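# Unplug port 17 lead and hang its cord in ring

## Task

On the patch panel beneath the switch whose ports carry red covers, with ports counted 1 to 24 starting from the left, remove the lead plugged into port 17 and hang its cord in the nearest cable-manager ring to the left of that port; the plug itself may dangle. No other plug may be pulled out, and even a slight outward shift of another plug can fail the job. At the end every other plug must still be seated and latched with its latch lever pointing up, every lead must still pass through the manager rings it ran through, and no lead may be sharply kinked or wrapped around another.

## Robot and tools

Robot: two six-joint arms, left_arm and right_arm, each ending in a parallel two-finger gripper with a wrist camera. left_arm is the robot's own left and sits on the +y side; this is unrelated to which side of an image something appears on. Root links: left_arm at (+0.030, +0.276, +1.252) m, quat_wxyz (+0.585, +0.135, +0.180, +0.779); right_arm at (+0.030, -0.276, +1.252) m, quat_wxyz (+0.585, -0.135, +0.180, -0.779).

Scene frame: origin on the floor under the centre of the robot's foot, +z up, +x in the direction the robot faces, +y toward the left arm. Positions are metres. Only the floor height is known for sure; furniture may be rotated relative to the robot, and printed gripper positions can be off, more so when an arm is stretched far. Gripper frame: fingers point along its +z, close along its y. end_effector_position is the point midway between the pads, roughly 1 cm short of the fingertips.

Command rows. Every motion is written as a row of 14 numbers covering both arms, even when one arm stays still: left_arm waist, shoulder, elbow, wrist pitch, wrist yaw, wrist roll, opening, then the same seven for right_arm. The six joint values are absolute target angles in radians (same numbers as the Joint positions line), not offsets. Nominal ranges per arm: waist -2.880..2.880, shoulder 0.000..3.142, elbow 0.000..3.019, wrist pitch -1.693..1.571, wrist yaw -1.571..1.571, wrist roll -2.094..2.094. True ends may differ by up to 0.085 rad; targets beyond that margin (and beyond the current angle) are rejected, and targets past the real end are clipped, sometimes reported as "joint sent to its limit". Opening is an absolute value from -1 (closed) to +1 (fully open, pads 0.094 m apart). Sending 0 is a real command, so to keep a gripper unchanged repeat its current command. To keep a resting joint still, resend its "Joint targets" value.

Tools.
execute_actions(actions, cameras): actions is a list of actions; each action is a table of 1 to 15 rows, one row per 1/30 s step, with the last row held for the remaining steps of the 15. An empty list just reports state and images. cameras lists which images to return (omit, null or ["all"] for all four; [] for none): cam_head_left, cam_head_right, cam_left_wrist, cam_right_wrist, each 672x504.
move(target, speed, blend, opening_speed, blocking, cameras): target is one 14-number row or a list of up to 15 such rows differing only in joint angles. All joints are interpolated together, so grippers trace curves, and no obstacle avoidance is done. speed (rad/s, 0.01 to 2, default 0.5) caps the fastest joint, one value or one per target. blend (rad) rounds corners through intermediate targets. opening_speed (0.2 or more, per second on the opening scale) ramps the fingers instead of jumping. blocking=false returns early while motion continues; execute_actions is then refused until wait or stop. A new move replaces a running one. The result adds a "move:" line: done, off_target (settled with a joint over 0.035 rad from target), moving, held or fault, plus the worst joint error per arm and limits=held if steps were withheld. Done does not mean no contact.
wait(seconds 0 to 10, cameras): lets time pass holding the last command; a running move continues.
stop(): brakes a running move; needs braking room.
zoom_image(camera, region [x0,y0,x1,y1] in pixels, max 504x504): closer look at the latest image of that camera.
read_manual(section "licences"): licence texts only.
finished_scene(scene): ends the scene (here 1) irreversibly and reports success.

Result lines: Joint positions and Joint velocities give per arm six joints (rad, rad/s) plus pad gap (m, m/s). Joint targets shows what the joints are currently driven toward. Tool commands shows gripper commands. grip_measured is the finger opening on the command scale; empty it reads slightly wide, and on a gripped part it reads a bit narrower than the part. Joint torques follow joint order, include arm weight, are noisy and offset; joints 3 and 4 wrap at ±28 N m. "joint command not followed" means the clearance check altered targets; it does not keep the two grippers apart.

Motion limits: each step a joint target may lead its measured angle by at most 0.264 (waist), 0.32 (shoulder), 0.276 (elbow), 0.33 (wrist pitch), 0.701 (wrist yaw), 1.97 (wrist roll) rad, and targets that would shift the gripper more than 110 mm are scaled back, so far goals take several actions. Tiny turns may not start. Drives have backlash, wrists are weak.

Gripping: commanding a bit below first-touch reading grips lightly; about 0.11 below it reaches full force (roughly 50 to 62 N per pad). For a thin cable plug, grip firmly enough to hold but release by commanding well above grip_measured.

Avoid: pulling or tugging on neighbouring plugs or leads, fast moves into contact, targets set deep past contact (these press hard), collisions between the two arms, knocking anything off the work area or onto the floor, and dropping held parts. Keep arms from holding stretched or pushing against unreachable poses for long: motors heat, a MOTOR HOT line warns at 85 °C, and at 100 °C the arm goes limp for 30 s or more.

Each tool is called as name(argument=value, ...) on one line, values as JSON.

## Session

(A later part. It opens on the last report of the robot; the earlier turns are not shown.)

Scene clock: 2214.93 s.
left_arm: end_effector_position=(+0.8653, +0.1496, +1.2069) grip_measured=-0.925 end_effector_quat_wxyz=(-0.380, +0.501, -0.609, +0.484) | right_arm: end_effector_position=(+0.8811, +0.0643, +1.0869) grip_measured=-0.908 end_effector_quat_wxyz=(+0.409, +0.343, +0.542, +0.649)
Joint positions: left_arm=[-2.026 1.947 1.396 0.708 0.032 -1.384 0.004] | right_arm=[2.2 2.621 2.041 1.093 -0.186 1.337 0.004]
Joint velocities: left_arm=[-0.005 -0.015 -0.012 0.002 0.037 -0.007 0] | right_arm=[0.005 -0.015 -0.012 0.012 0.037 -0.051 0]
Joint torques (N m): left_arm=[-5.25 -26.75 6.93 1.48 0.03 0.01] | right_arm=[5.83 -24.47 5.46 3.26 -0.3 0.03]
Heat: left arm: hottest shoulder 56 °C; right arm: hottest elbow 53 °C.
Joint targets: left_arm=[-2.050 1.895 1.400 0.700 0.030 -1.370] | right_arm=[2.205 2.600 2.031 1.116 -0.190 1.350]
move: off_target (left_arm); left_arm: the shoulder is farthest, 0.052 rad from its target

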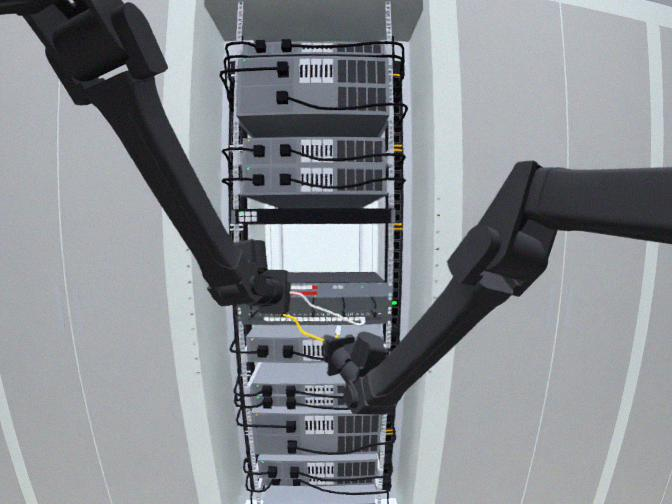

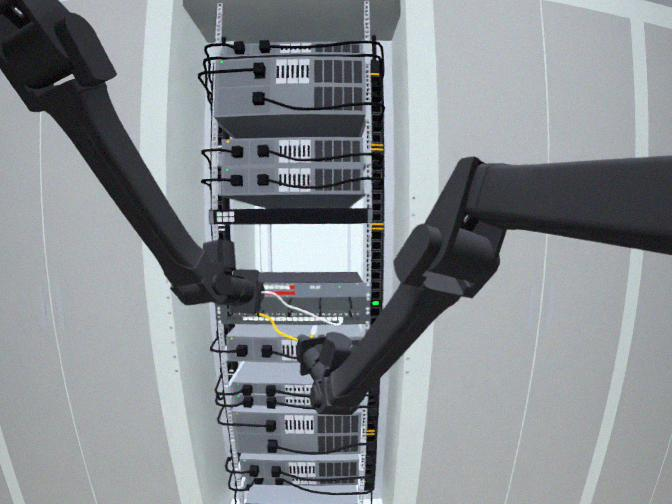

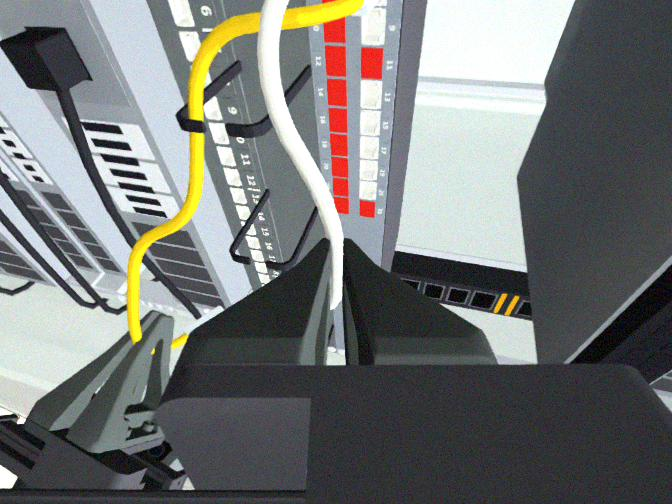

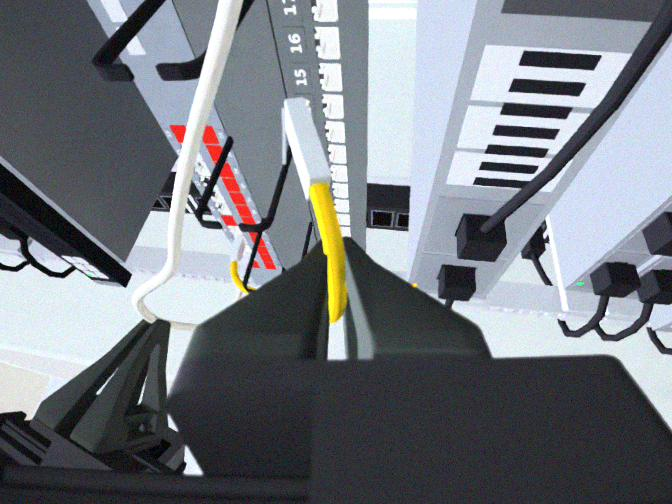

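move(target=[[-2.05,1.895,1.40,0.70,0.03,-1.37,-0.95,2.22,2.535,1.99,1.24,-0.19,1.355,-0.95]], speed=0.15)

zoom_image(camera="cam_head_left", region=[230, 270, 400, 370])

zoom_image(camera="cam_left_wrist", region=[80, 50, 460, 335])

Scene clock: 2237.90 s.
left_arm: end_effector_position=(+0.8653, +0.1496, +1.2069) grip_measured=-0.925 end_effector_quat_wxyz=(-0.380, +0.501, -0.609, +0.484) | right_arm: end_effector_position=(+0.8746, +0.0570, +1.1239) grip_measured=-0.909 end_effector_quat_wxyz=(+0.433, +0.325, +0.509, +0.670)
Joint positions: left_arm=[-2.026 1.947 1.396 0.708 0.032 -1.384 0.004] | right_arm=[2.204 2.58 1.987 1.205 -0.189 1.343 0.004]
Joint velocities: left_arm=[-0.005 0.005 0.002 -0.007 -0.022 -0.081 0] | right_arm=[-0.015 0.005 -0.012 -0.012 -0.037 -0.051 0]
Joint torques (N m): left_arm=[-5.48 -26.75 6.89 1.55 0.05 0] | right_arm=[6.42 -25.93 5.91 3.56 -0.17 -0.02]
Heat: left arm: hottest shoulder 51 °C; right arm: hottest elbow 48 °C.
Joint targets: left_arm=[-2.050 1.895 1.400 0.700 0.030 -1.370] | right_arm=[2.221 2.535 1.989 1.239 -0.190 1.356]
move: off_target (left_arm, right_arm); left_arm: the shoulder is farthest, 0.052 rad from its target; right_arm: the shoulder is farthest, 0.045 rad from its target

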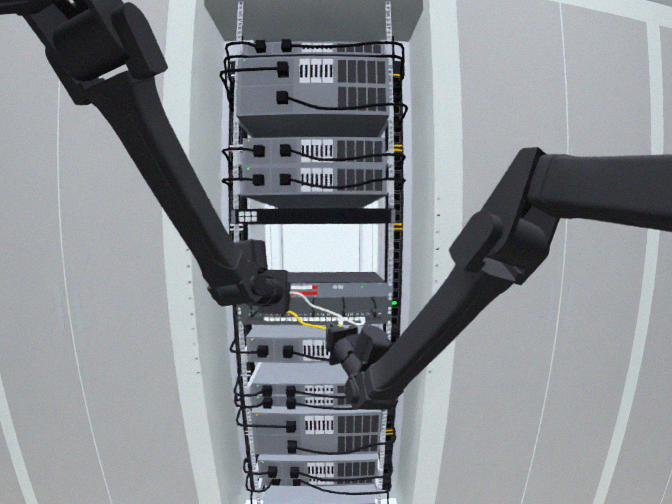

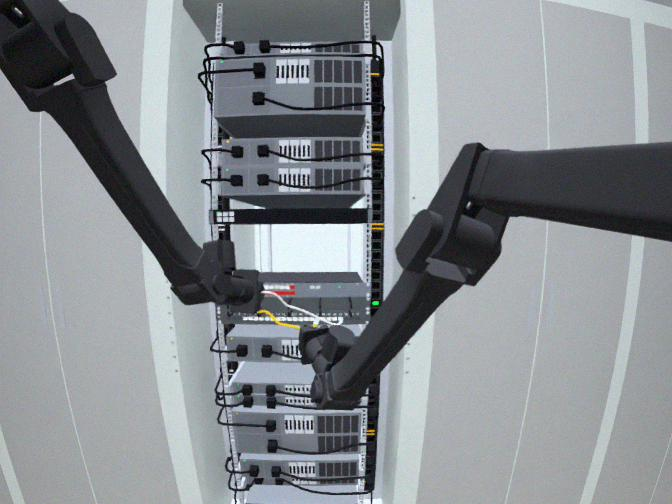

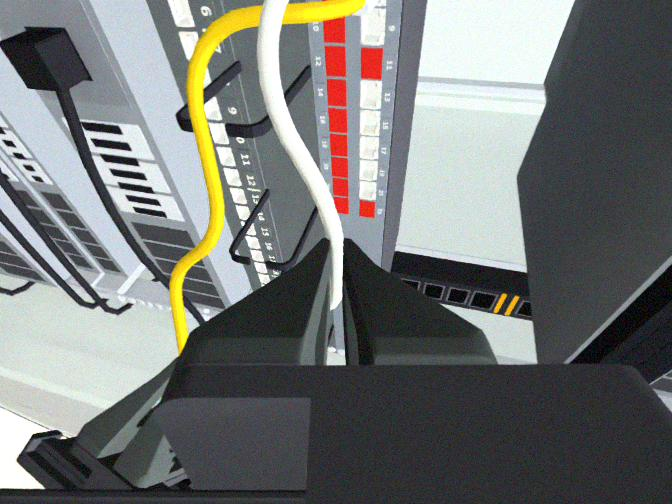

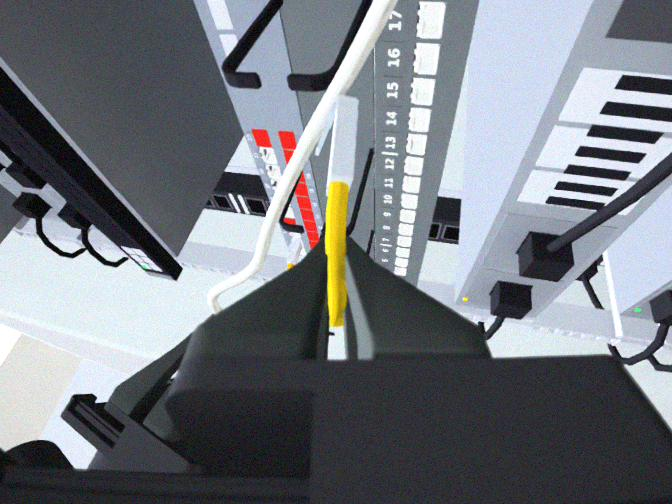

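Scaled by 2.965 from the camera's 672x504 image, which has a finer 960x720 frame.

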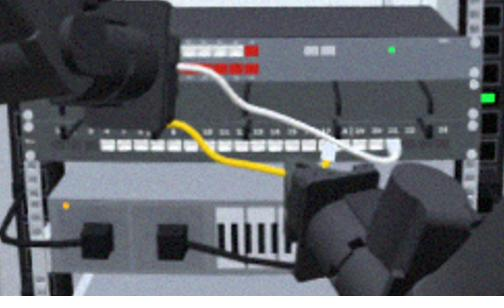

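Scaled by 1.326 from the camera's 672x504 image, which has a finer 960x720 frame.

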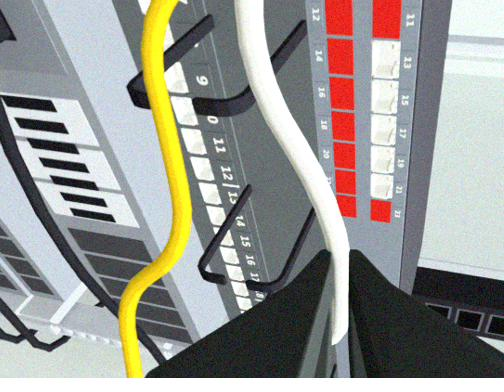

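zoom_image(camera="cam_left_wrist", region=[150, 20, 330, 155])

Scaled by 2.800 from the camera's 672x504 image, which has a finer 960x720 frame.

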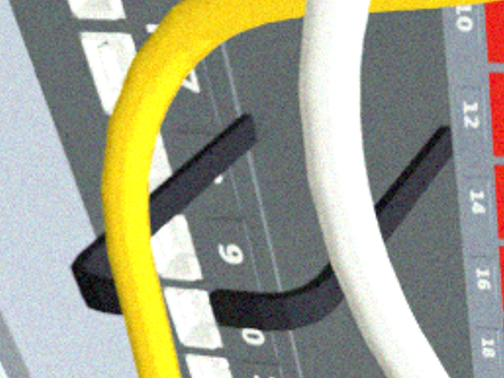

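move(target=[[-2.075,1.905,1.412,0.70,0.0,-1.37,-0.95,2.22,2.535,1.99,1.24,-0.19,1.355,-0.95],[-2.075,1.905,1.412,0.70,0.0,-1.37,-0.95,2.215,2.435,1.90,1.135,-0.2,1.35,-0.95]], speed=0.15)

zoom_image(camera="cam_head_left", region=[230, 270, 400, 370])

zoom_image(camera="cam_left_wrist", region=[80, 0, 460, 335])

zoom_image(camera="cam_right_wrist", region=[180, 50, 560, 335])

Scene clock: 2314.07 s.
left_arm: end_effector_position=(+0.8648, +0.1460, +1.2076) grip_measured=-0.925 end_effector_quat_wxyz=(-0.386, +0.508, -0.605, +0.477) | right_arm: end_effector_position=(+0.8765, +0.0537, +1.1444) grip_measured=-0.909 end_effector_quat_wxyz=(+0.412, +0.333, +0.532, +0.661)
Joint positions: left_arm=[-2.039 1.947 1.396 0.708 -0.003 -1.384 0.004] | right_arm=[2.204 2.485 1.892 1.139 -0.2 1.343 0.004]
Joint velocities: left_arm=[0.005 -0.005 -0.017 -0.012 -0.022 0.022 0] | right_arm=[-0.005 -0.005 -0.002 -0.002 0.007 0.051 0]
Joint torques (N m): left_arm=[-6.42 -25.99 7.98 1.48 0.22 0.03] | right_arm=[6.71 -26.23 6.54 2.02 -0.15 -0.05]
Heat: left arm: hottest shoulder 50 °C; right arm: hottest shoulder 54 °C.
Joint targets: left_arm=[-2.075 1.905 1.412 0.700 0.000 -1.370] | right_arm=[2.214 2.434 1.900 1.134 -0.200 1.349]
move: off_target (left_arm, right_arm); left_arm: the shoulder is farthest, 0.042 rad from its target; right_arm: the shoulder is farthest, 0.050 rad from its target

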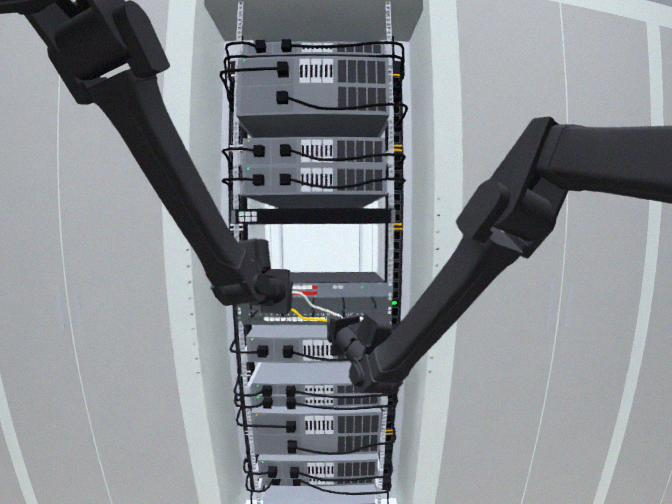

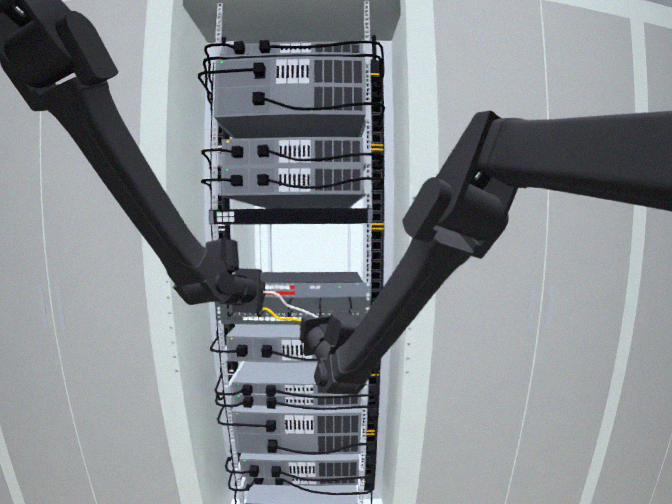

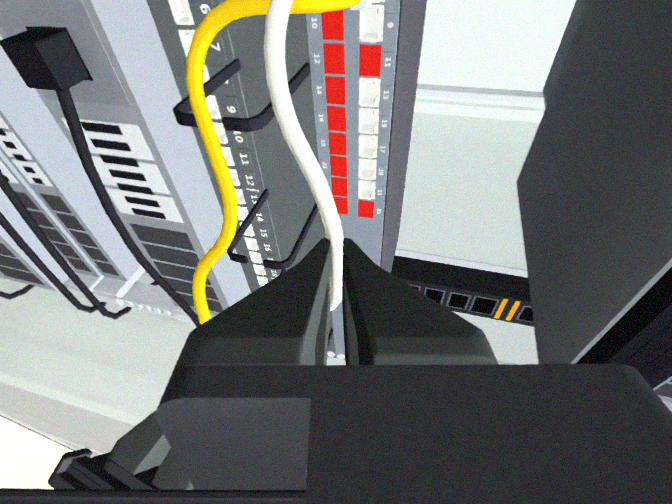

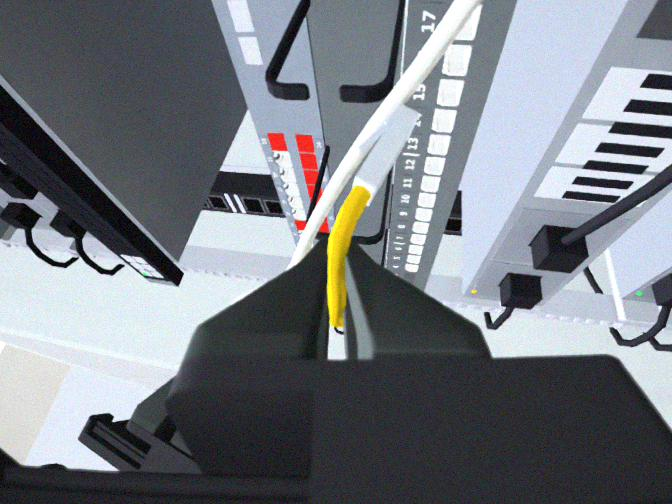

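Scaled by 2.965 from the camera's 672x504 image, which has a finer 960x720 frame.

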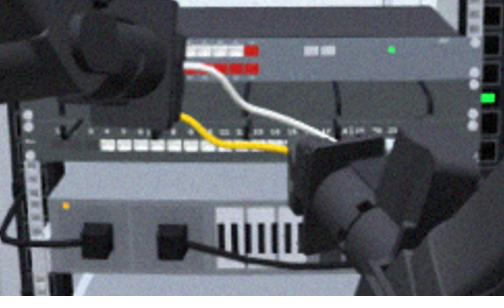

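Scaled by 1.326 from the camera's 672x504 image, which has a finer 960x720 frame.

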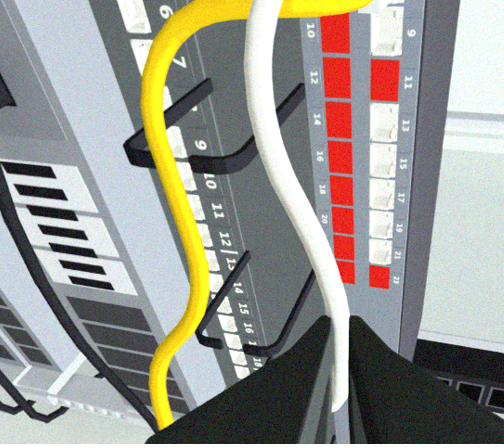

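Scaled by 1.326 from the camera's 672x504 image, which has a finer 960x720 frame.

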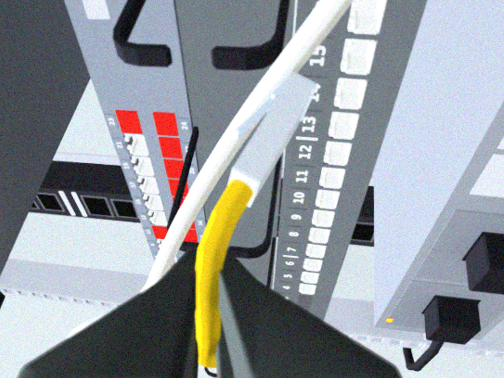

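zoom_image(camera="cam_right_wrist", region=[270, 140, 430, 260])

zoom_image(camera="cam_head_left", region=[280, 285, 350, 335])

zoom_image(camera="cam_left_wrist", region=[160, 160, 330, 290])

Scaled by 3.150 from the camera's 672x504 image, which has a finer 960x720 frame.

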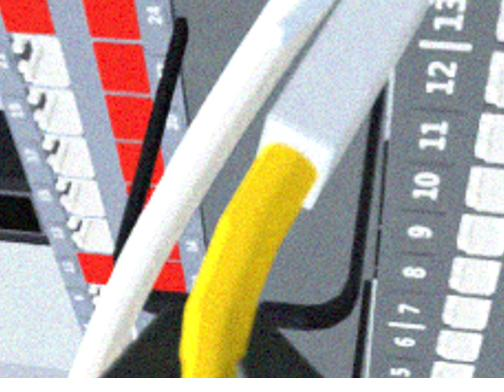

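Scaled by 7.200 from the camera's 672x504 image, which has a finer 960x720 frame.

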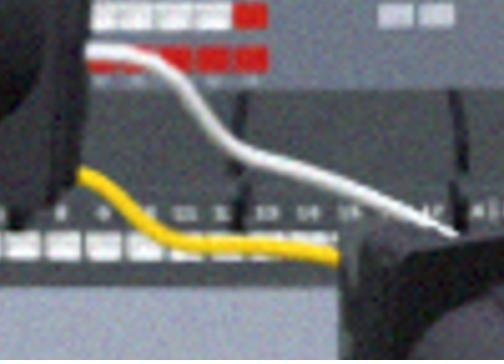

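Scaled by 2.965 from the camera's 672x504 image, which has a finer 960x720 frame.

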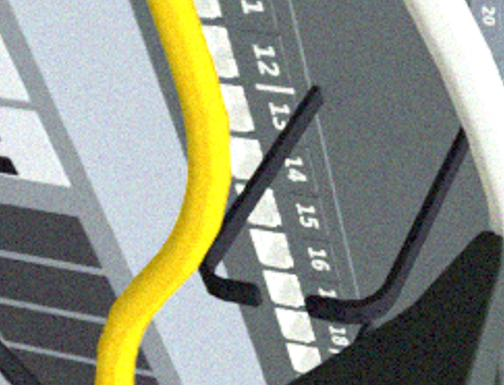

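move(target=[[-2.075,1.905,1.412,0.70,0.0,-1.37,-0.95,2.195,2.395,1.858,1.142,-0.205,1.35,-0.95]], speed=0.15)

zoom_image(camera="cam_head_left", region=[280, 285, 350, 335])

zoom_image(camera="cam_left_wrist", region=[140, 30, 360, 290])

zoom_image(camera="cam_right_wrist", region=[180, 50, 560, 335])

Scene clock: 2406.80 s.
left_arm: end_effector_position=(+0.8648, +0.1460, +1.2076) grip_measured=-0.925 end_effector_quat_wxyz=(-0.386, +0.508, -0.605, +0.477) | right_arm: end_effector_position=(+0.8762, +0.0497, +1.1624) grip_measured=-0.909 end_effector_quat_wxyz=(+0.411, +0.330, +0.532, +0.663)
Joint positions: left_arm=[-2.039 1.947 1.396 0.708 -0.003 -1.384 0.004] | right_arm=[2.204 2.44 1.85 1.139 -0.206 1.343 0.004]
Joint velocities: left_arm=[-0.005 -0.005 0.002 -0.007 -0.022 -0.037 0.001] | right_arm=[-0.005 -0.005 -0.022 -0.002 0.037 -0.022 0]
Joint torques (N m): left_arm=[-6.36 -26.29 7.91 1.54 0.24 0.04] | right_arm=[3.55 -26.29 6.35 2.22 -0.12 0.01]
Heat: left arm: hottest shoulder 52 °C; right arm: hottest shoulder 54 °C.
Joint targets: left_arm=[-2.075 1.905 1.412 0.700 0.000 -1.370] | right_arm=[2.195 2.395 1.858 1.142 -0.205 1.350]
move: off_target (left_arm, right_arm); left_arm: the shoulder is farthest, 0.042 rad from its target; right_arm: the shoulder is farthest, 0.045 rad from its target

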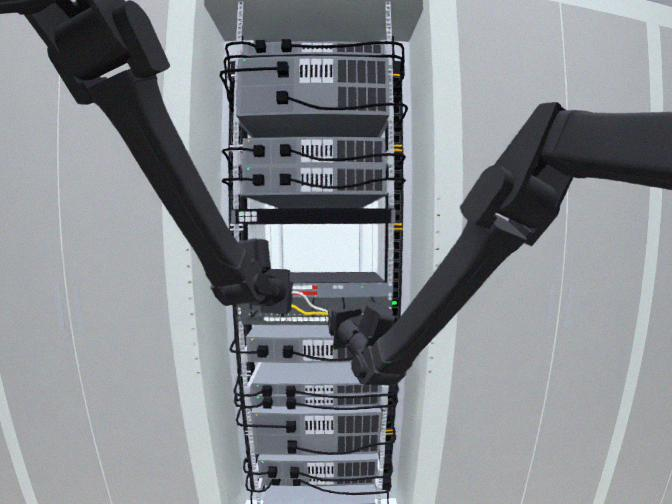

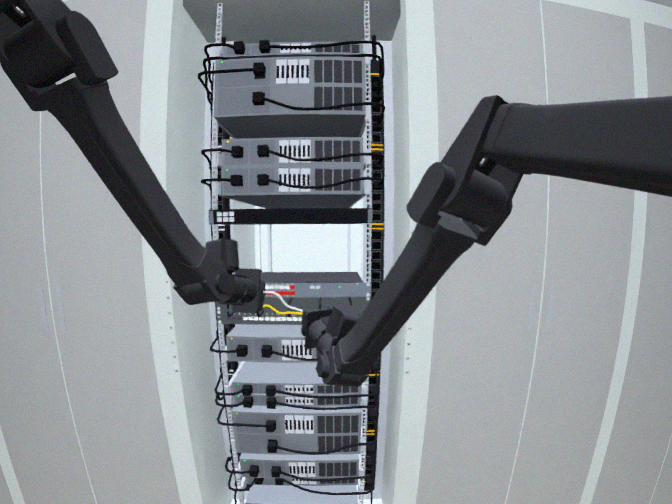

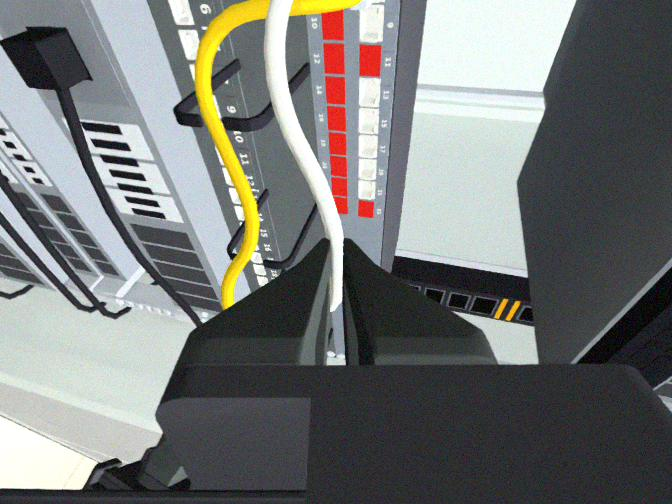

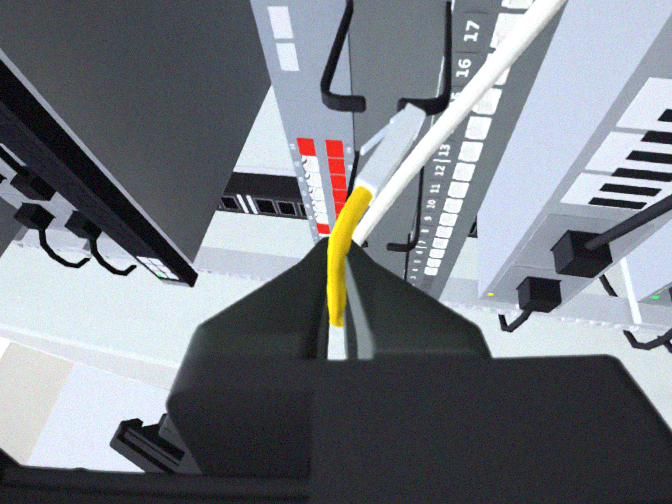

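Scaled by 7.200 from the camera's 672x504 image, which has a finer 960x720 frame.

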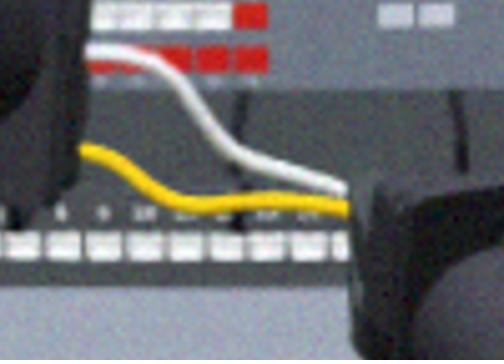

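Scaled by 1.938 from the camera's 672x504 image, which has a finer 960x720 frame.

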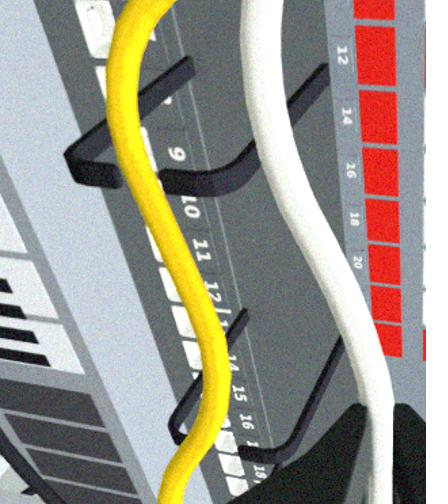

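Scaled by 1.326 from the camera's 672x504 image, which has a finer 960x720 frame.

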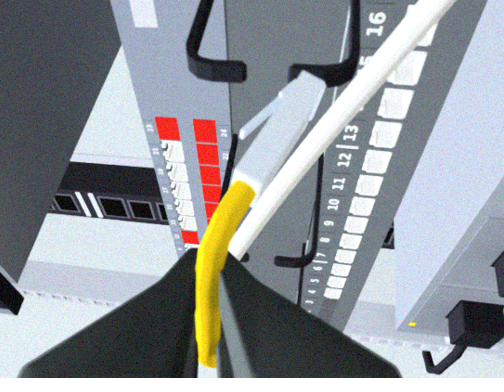

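move(target=[[-2.075,1.905,1.412,0.70,0.0,-1.37,-0.95,2.192,2.45,1.985,1.065,-0.209,1.35,-0.95]], speed=0.15)

zoom_image(camera="cam_head_left", region=[280, 285, 350, 335])

zoom_image(camera="cam_left_wrist", region=[140, 30, 360, 290])

zoom_image(camera="cam_right_wrist", region=[180, 50, 560, 335])

Scene clock: 2449.73 s.
left_arm: end_effector_position=(+0.8648, +0.1460, +1.2076) grip_measured=-0.925 end_effector_quat_wxyz=(-0.386, +0.508, -0.605, +0.477) | right_arm: end_effector_position=(+0.8926, +0.0618, +1.1818) grip_measured=-0.909 end_effector_quat_wxyz=(+0.406, +0.319, +0.531, +0.671)
Joint positions: left_arm=[-2.039 1.947 1.396 0.708 -0.003 -1.384 0.004] | right_arm=[2.214 2.442 1.92 1.08 -0.226 1.343 0.004]
Joint velocities: left_arm=[0.005 0.005 0.002 0.007 -0.037 -0.022 0] | right_arm=[-0.015 -0.005 0.012 0.017 0.037 0.051 0]
Joint torques (N m): left_arm=[-6.36 -25.99 7.99 1.57 0.25 0.01] | right_arm=[4.42 -21.77 11.07 1.61 0.23 -0.09]
Heat: left arm: hottest shoulder 52 °C; right arm: hottest shoulder 50 °C.
Joint targets: left_arm=[-2.075 1.905 1.412 0.700 0.000 -1.370] | right_arm=[2.193 2.451 1.986 1.066 -0.217 1.350]
move: off_target (left_arm, right_arm); left_arm: the shoulder is farthest, 0.042 rad from its target; right_arm: the elbow is farthest, 0.065 rad from its target

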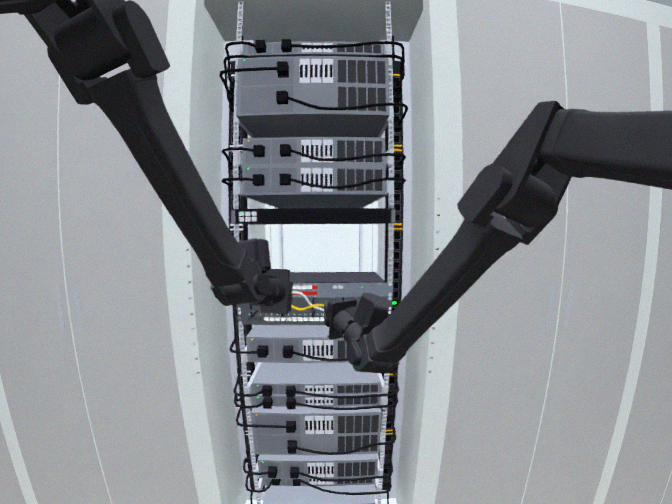

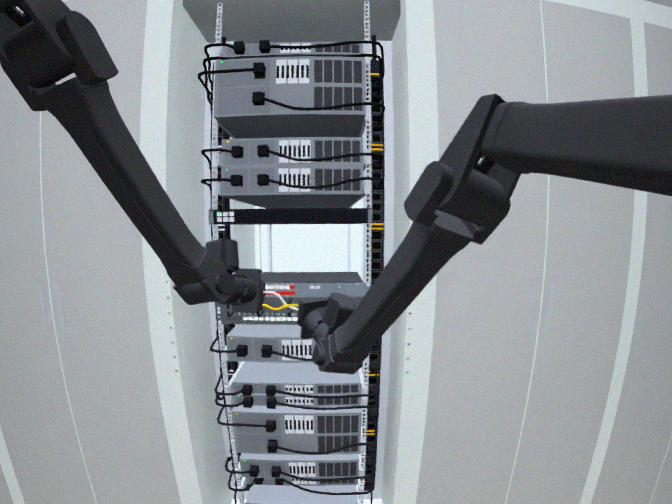

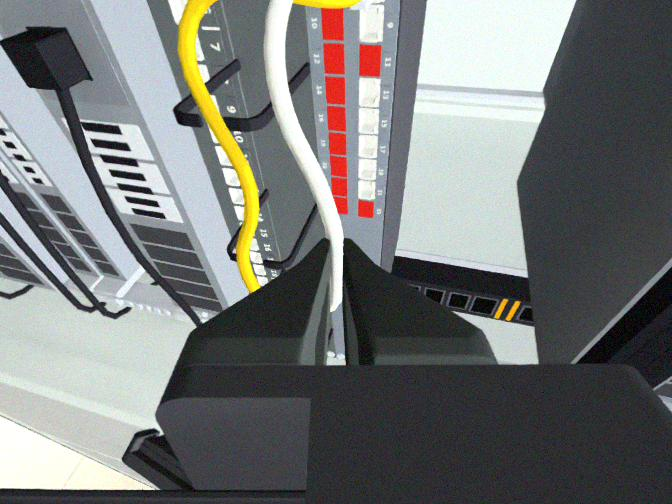

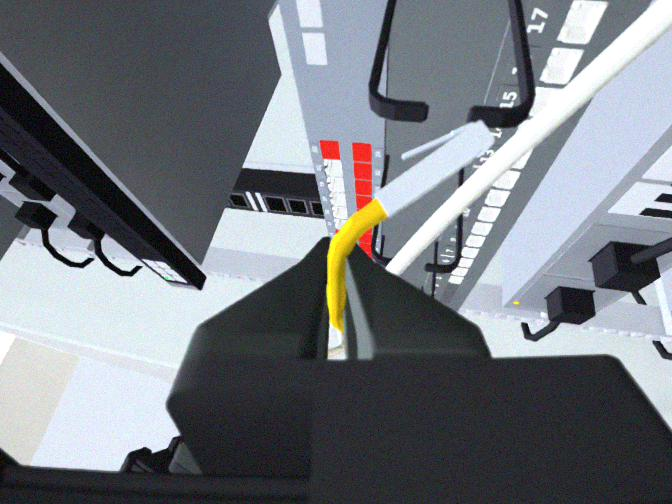

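Scaled by 7.200 from the camera's 672x504 image, which has a finer 960x720 frame.

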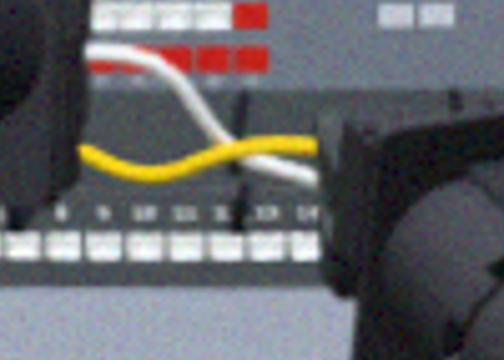

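Scaled by 1.938 from the camera's 672x504 image, which has a finer 960x720 frame.

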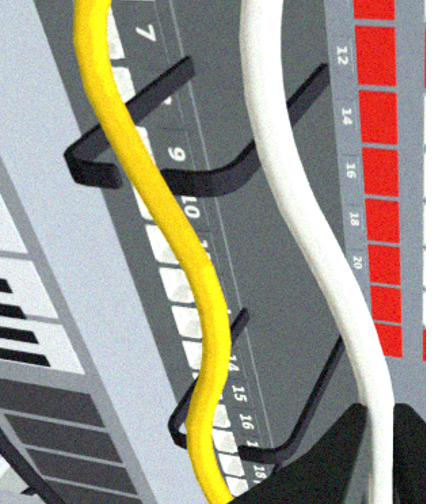

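Scaled by 1.326 from the camera's 672x504 image, which has a finer 960x720 frame.

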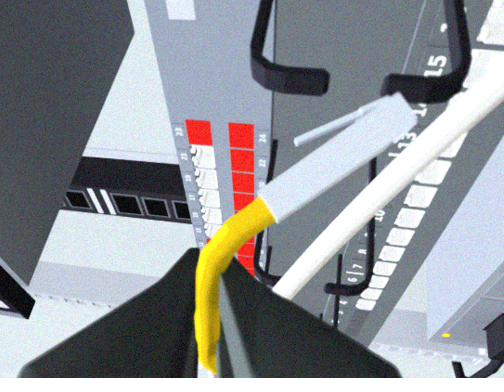

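move(target=[[-2.035,1.922,1.39,0.735,0.04,-1.37,-0.95,2.195,2.42,1.84,1.165,-0.205,1.35,-0.95],[-2.035,1.922,1.39,0.735,0.04,-1.37,-0.95,2.22,2.56,1.99,1.24,-0.19,1.355,-0.95],[-2.035,1.922,1.39,0.735,0.04,-1.37,-0.95,2.19,2.67,2.04,1.115,-0.19,1.35,-0.95]], speed=0.2)

zoom_image(camera="cam_head_left", region=[270, 280, 370, 350])

Scene clock: 2508.17 s.
left_arm: end_effector_position=(+0.8644, +0.1433, +1.2082) grip_measured=-0.925 end_effector_quat_wxyz=(-0.379, +0.500, -0.609, +0.486) | right_arm: end_effector_position=(+0.8649, +0.0712, +1.0750) grip_measured=-0.910 end_effector_quat_wxyz=(+0.404, +0.344, +0.541, +0.652)
Joint positions: left_arm=[-2.036 1.947 1.396 0.708 0.028 -1.384 0.004] | right_arm=[2.209 2.635 2.013 1.133 -0.183 1.343 0.004]
Joint velocities: left_arm=[-0.015 0.015 0.007 -0.007 -0.007 -0.051 -0.001] | right_arm=[-0.005 -0.015 -0.007 0.002 0.066 -0.037 -0.001]
Joint torques (N m): left_arm=[-3.49 -24.12 6.08 2.93 0.6 0.02] | right_arm=[5.07 -18.9 7.6 1.44 -0.09 -0.11]
Heat: left arm: hottest shoulder 53 °C; right arm: hottest elbow 52 °C.
Joint targets: left_arm=[-2.035 1.922 1.390 0.735 0.040 -1.370] | right_arm=[2.190 2.669 2.040 1.115 -0.182 1.350]
move: done

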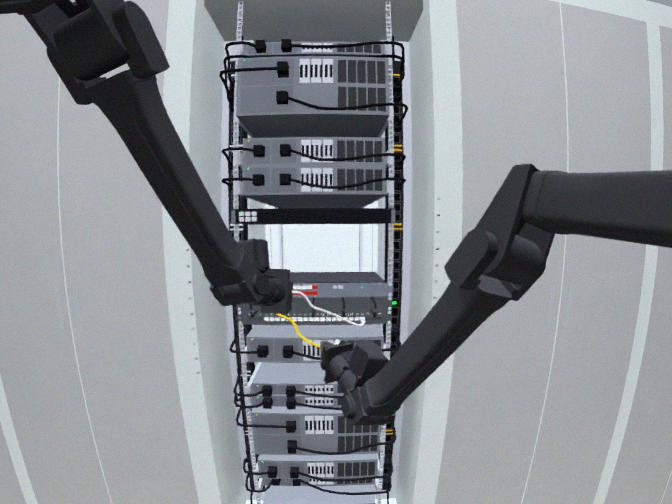

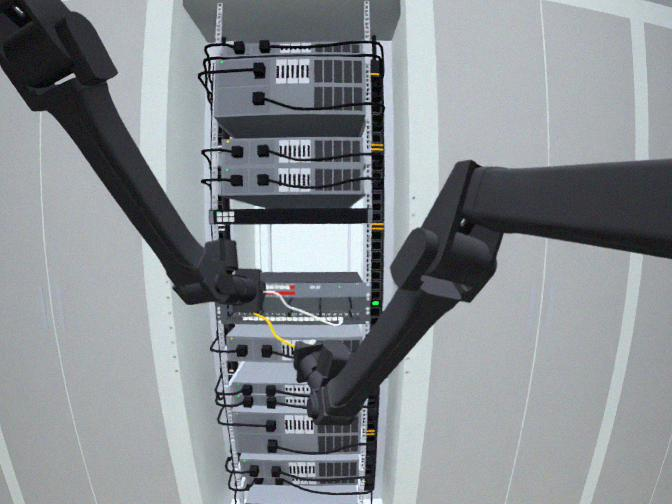

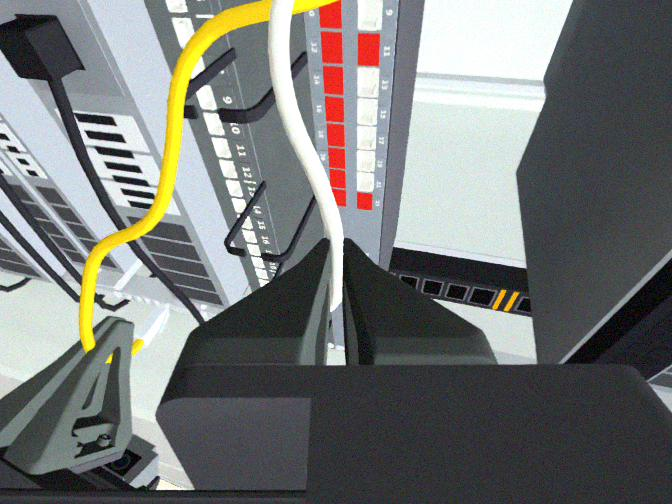

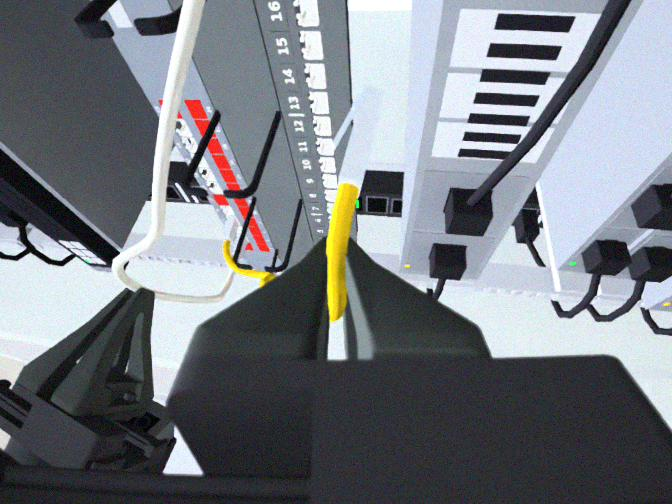

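Scaled by 5.040 from the camera's 672x504 image, which has a finer 960x720 frame.

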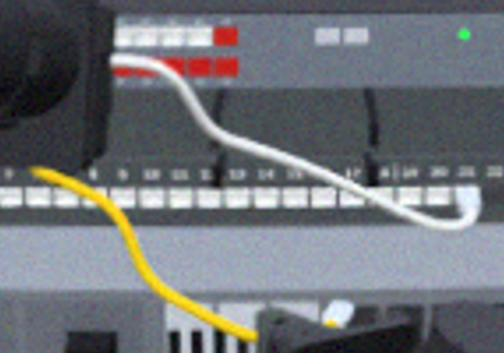

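move(target=[-2.035,1.922,1.39,0.735,0.04,-1.37,-0.95,2.212,2.81,2.44,0.765,-0.181,1.323,-0.95], speed=0.2, cameras=[])

move(target=[-2.035,1.922,1.39,0.735,0.04,-1.37,-0.95,2.212,2.81,2.44,0.765,-0.181,1.323,-0.6], opening_speed=0.5)

zoom_image(camera="cam_head_left", region=[270, 280, 370, 350])

Scene clock: 2524.17 s.
left_arm: end_effector_position=(+0.8644, +0.1433, +1.2082) grip_measured=-0.925 end_effector_quat_wxyz=(-0.379, +0.500, -0.609, +0.486) | right_arm: end_effector_position=(+0.9230, +0.0975, +1.0470) grip_measured=-0.910 end_effector_quat_wxyz=(+0.369, +0.364, +0.581, +0.628)
Joint positions: left_arm=[-2.036 1.947 1.396 0.708 0.028 -1.384 0.004] | right_arm=[2.209 2.779 2.387 0.78 -0.183 1.341 0.004]
Joint velocities: left_arm=[-0.005 -0.024 -0.012 0.007 0.007 -0.022 0.001] | right_arm=[-0.015 -0.005 -0.002 -0.002 -0.066 0.007 -0.001]
Joint torques (N m): left_arm=[-3.96 -24.23 6.11 2.88 0.61 0.02] | right_arm=[7.24 -21.01 10.73 1.68 -0.06 -0.31]
Heat: left arm: hottest shoulder 53 °C; right arm: hottest elbow 50 °C.
Joint targets: left_arm=[-2.035 1.922 1.390 0.735 0.040 -1.370] | right_arm=[2.212 2.811 2.440 0.765 -0.181 1.324]
move: off_target (right_arm); right_arm: the elbow is farthest, 0.053 rad from its target
No camera images: "cameras" was empty.

Scene clock: 2525.20 s.
left_arm: end_effector_position=(+0.8644, +0.1433, +1.2082) grip_measured=-0.925 end_effector_quat_wxyz=(-0.379, +0.500, -0.609, +0.486) | right_arm: end_effector_position=(+0.9224, +0.0978, +1.0453) grip_measured=-0.603 end_effector_quat_wxyz=(+0.369, +0.364, +0.582, +0.627)
Joint positions: left_arm=[-2.036 1.947 1.396 0.708 0.028 -1.384 0.004] | right_arm=[2.209 2.781 2.387 0.778 -0.183 1.338 0.019]
Joint velocities: left_arm=[0.005 0.005 -0.007 0.002 -0.007 -0.007 -0.001] | right_arm=[-0.005 -0.024 0.007 0.007 -0.051 0.022 -0.001]
Joint torques (N m): left_arm=[-3.49 -24.76 6.11 2.81 0.62 0] | right_arm=[6.36 -21.36 10.73 1.62 -0.07 -0.31]
Heat: left arm: hottest shoulder 53 °C; right arm: hottest elbow 50 °C.
Joint targets: left_arm=[-2.035 1.922 1.390 0.735 0.040 -1.370] | right_arm=[2.212 2.810 2.440 0.764 -0.181 1.323]
move: off_target (right_arm); right_arm: the elbow is farthest, 0.053 rad from its target

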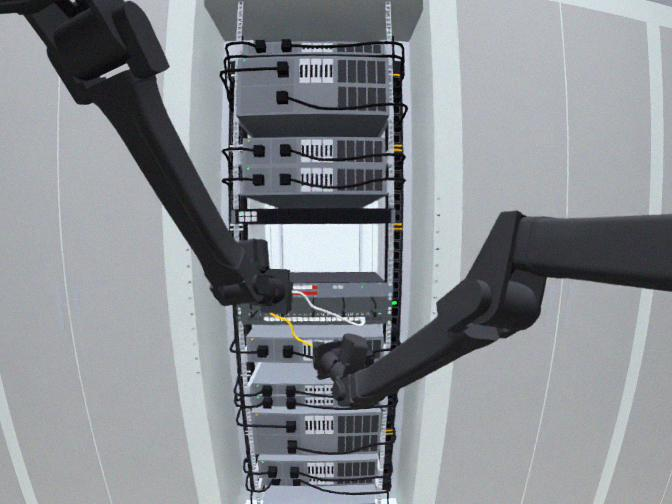

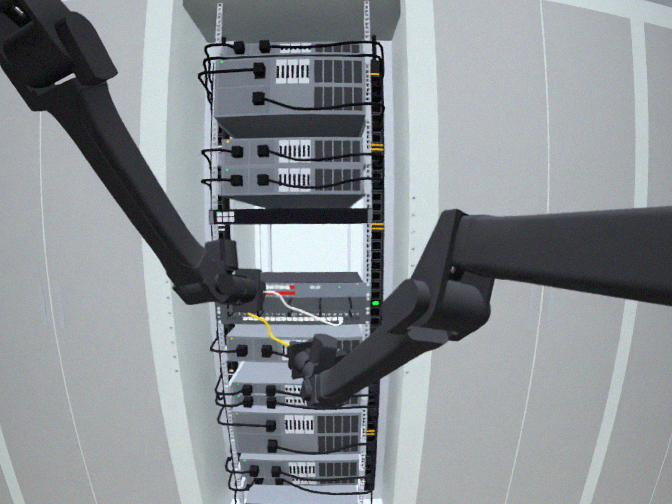

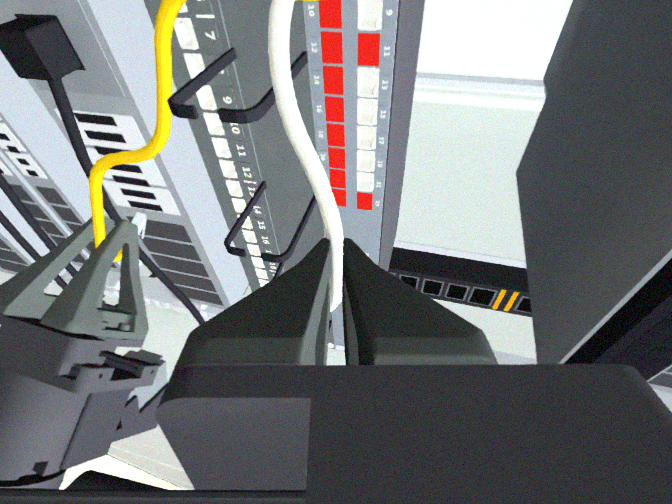

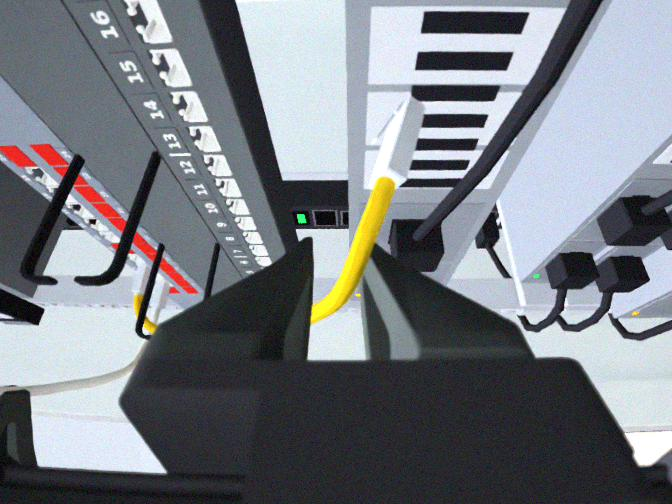

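Scaled by 5.040 from the camera's 672x504 image, which has a finer 960x720 frame.

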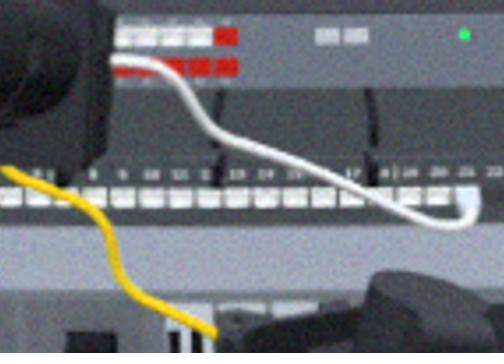

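move(target=[-2.035,1.922,1.39,0.735,0.04,-1.37,-0.95,2.25,2.822,2.483,0.733,-0.181,1.323,-0.6], speed=0.15, cameras=["cam_left_wrist","cam_right_wrist"])

zoom_image(camera="cam_left_wrist", region=[60, 20, 280, 280])

Scene clock: 2541.80 s.
left_arm: end_effector_position=(+0.8644, +0.1433, +1.2082) grip_measured=-0.925 end_effector_quat_wxyz=(-0.379, +0.500, -0.609, +0.486) | right_arm: end_effector_position=(+0.9207, +0.1233, +1.0572) grip_measured=-0.602 end_effector_quat_wxyz=(+0.360, +0.358, +0.582, +0.635)
Joint positions: left_arm=[-2.036 1.947 1.396 0.708 0.028 -1.384 0.004] | right_arm=[2.237 2.792 2.429 0.748 -0.183 1.338 0.019]
Joint velocities: left_arm=[-0.015 -0.005 0.007 0.012 0.022 -0.066 -0.001] | right_arm=[-0.005 0.005 0.002 -0.007 0.007 0.007 -0.001]
Joint torques (N m): left_arm=[-3.9 -24.35 6.16 2.88 0.61 0.03] | right_arm=[7.47 -22.07 11.04 1.62 -0.11 -0.31]
Heat: left arm: hottest shoulder 53 °C; right arm: hottest elbow 49 °C.
Joint targets: left_arm=[-2.035 1.922 1.390 0.735 0.040 -1.370] | right_arm=[2.250 2.822 2.483 0.733 -0.181 1.324]
move: off_target (right_arm); right_arm: the elbow is farthest, 0.054 rad from its target
Images, in order (width x height): cam_left_wrist 672x504, cam_right_wrist 672x504.

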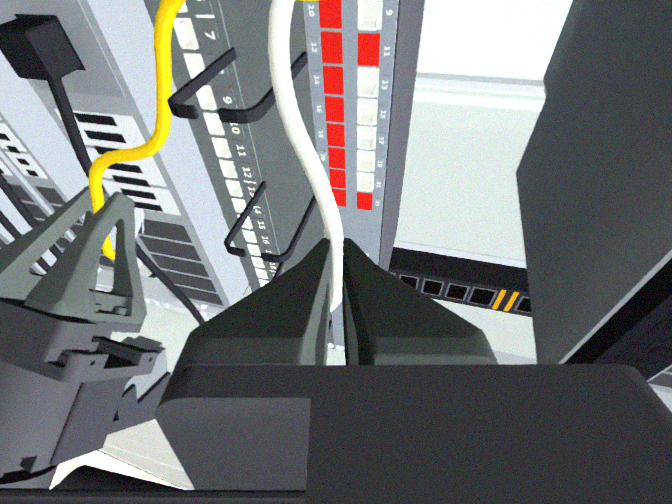

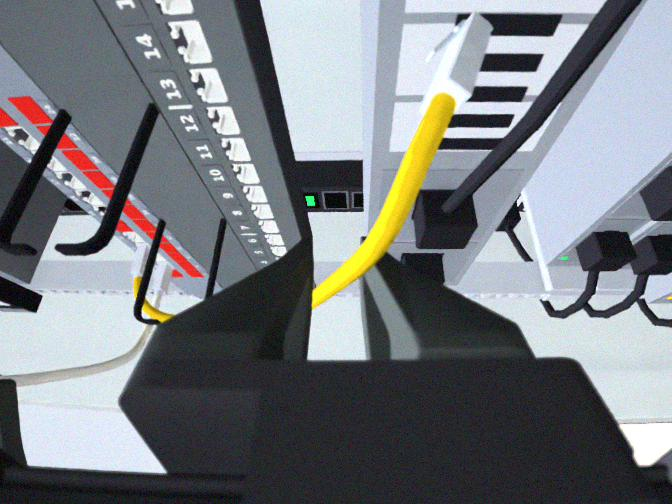

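Scaled by 1.938 from the camera's 672x504 image, which has a finer 960x720 frame.

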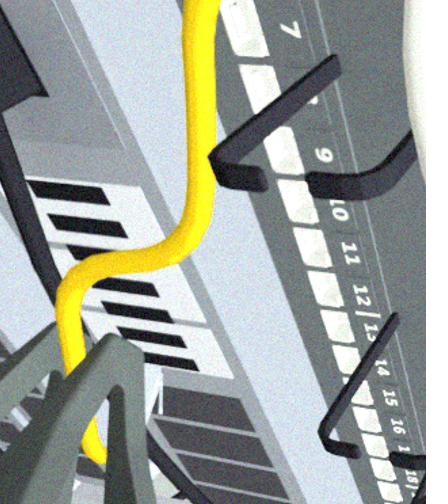

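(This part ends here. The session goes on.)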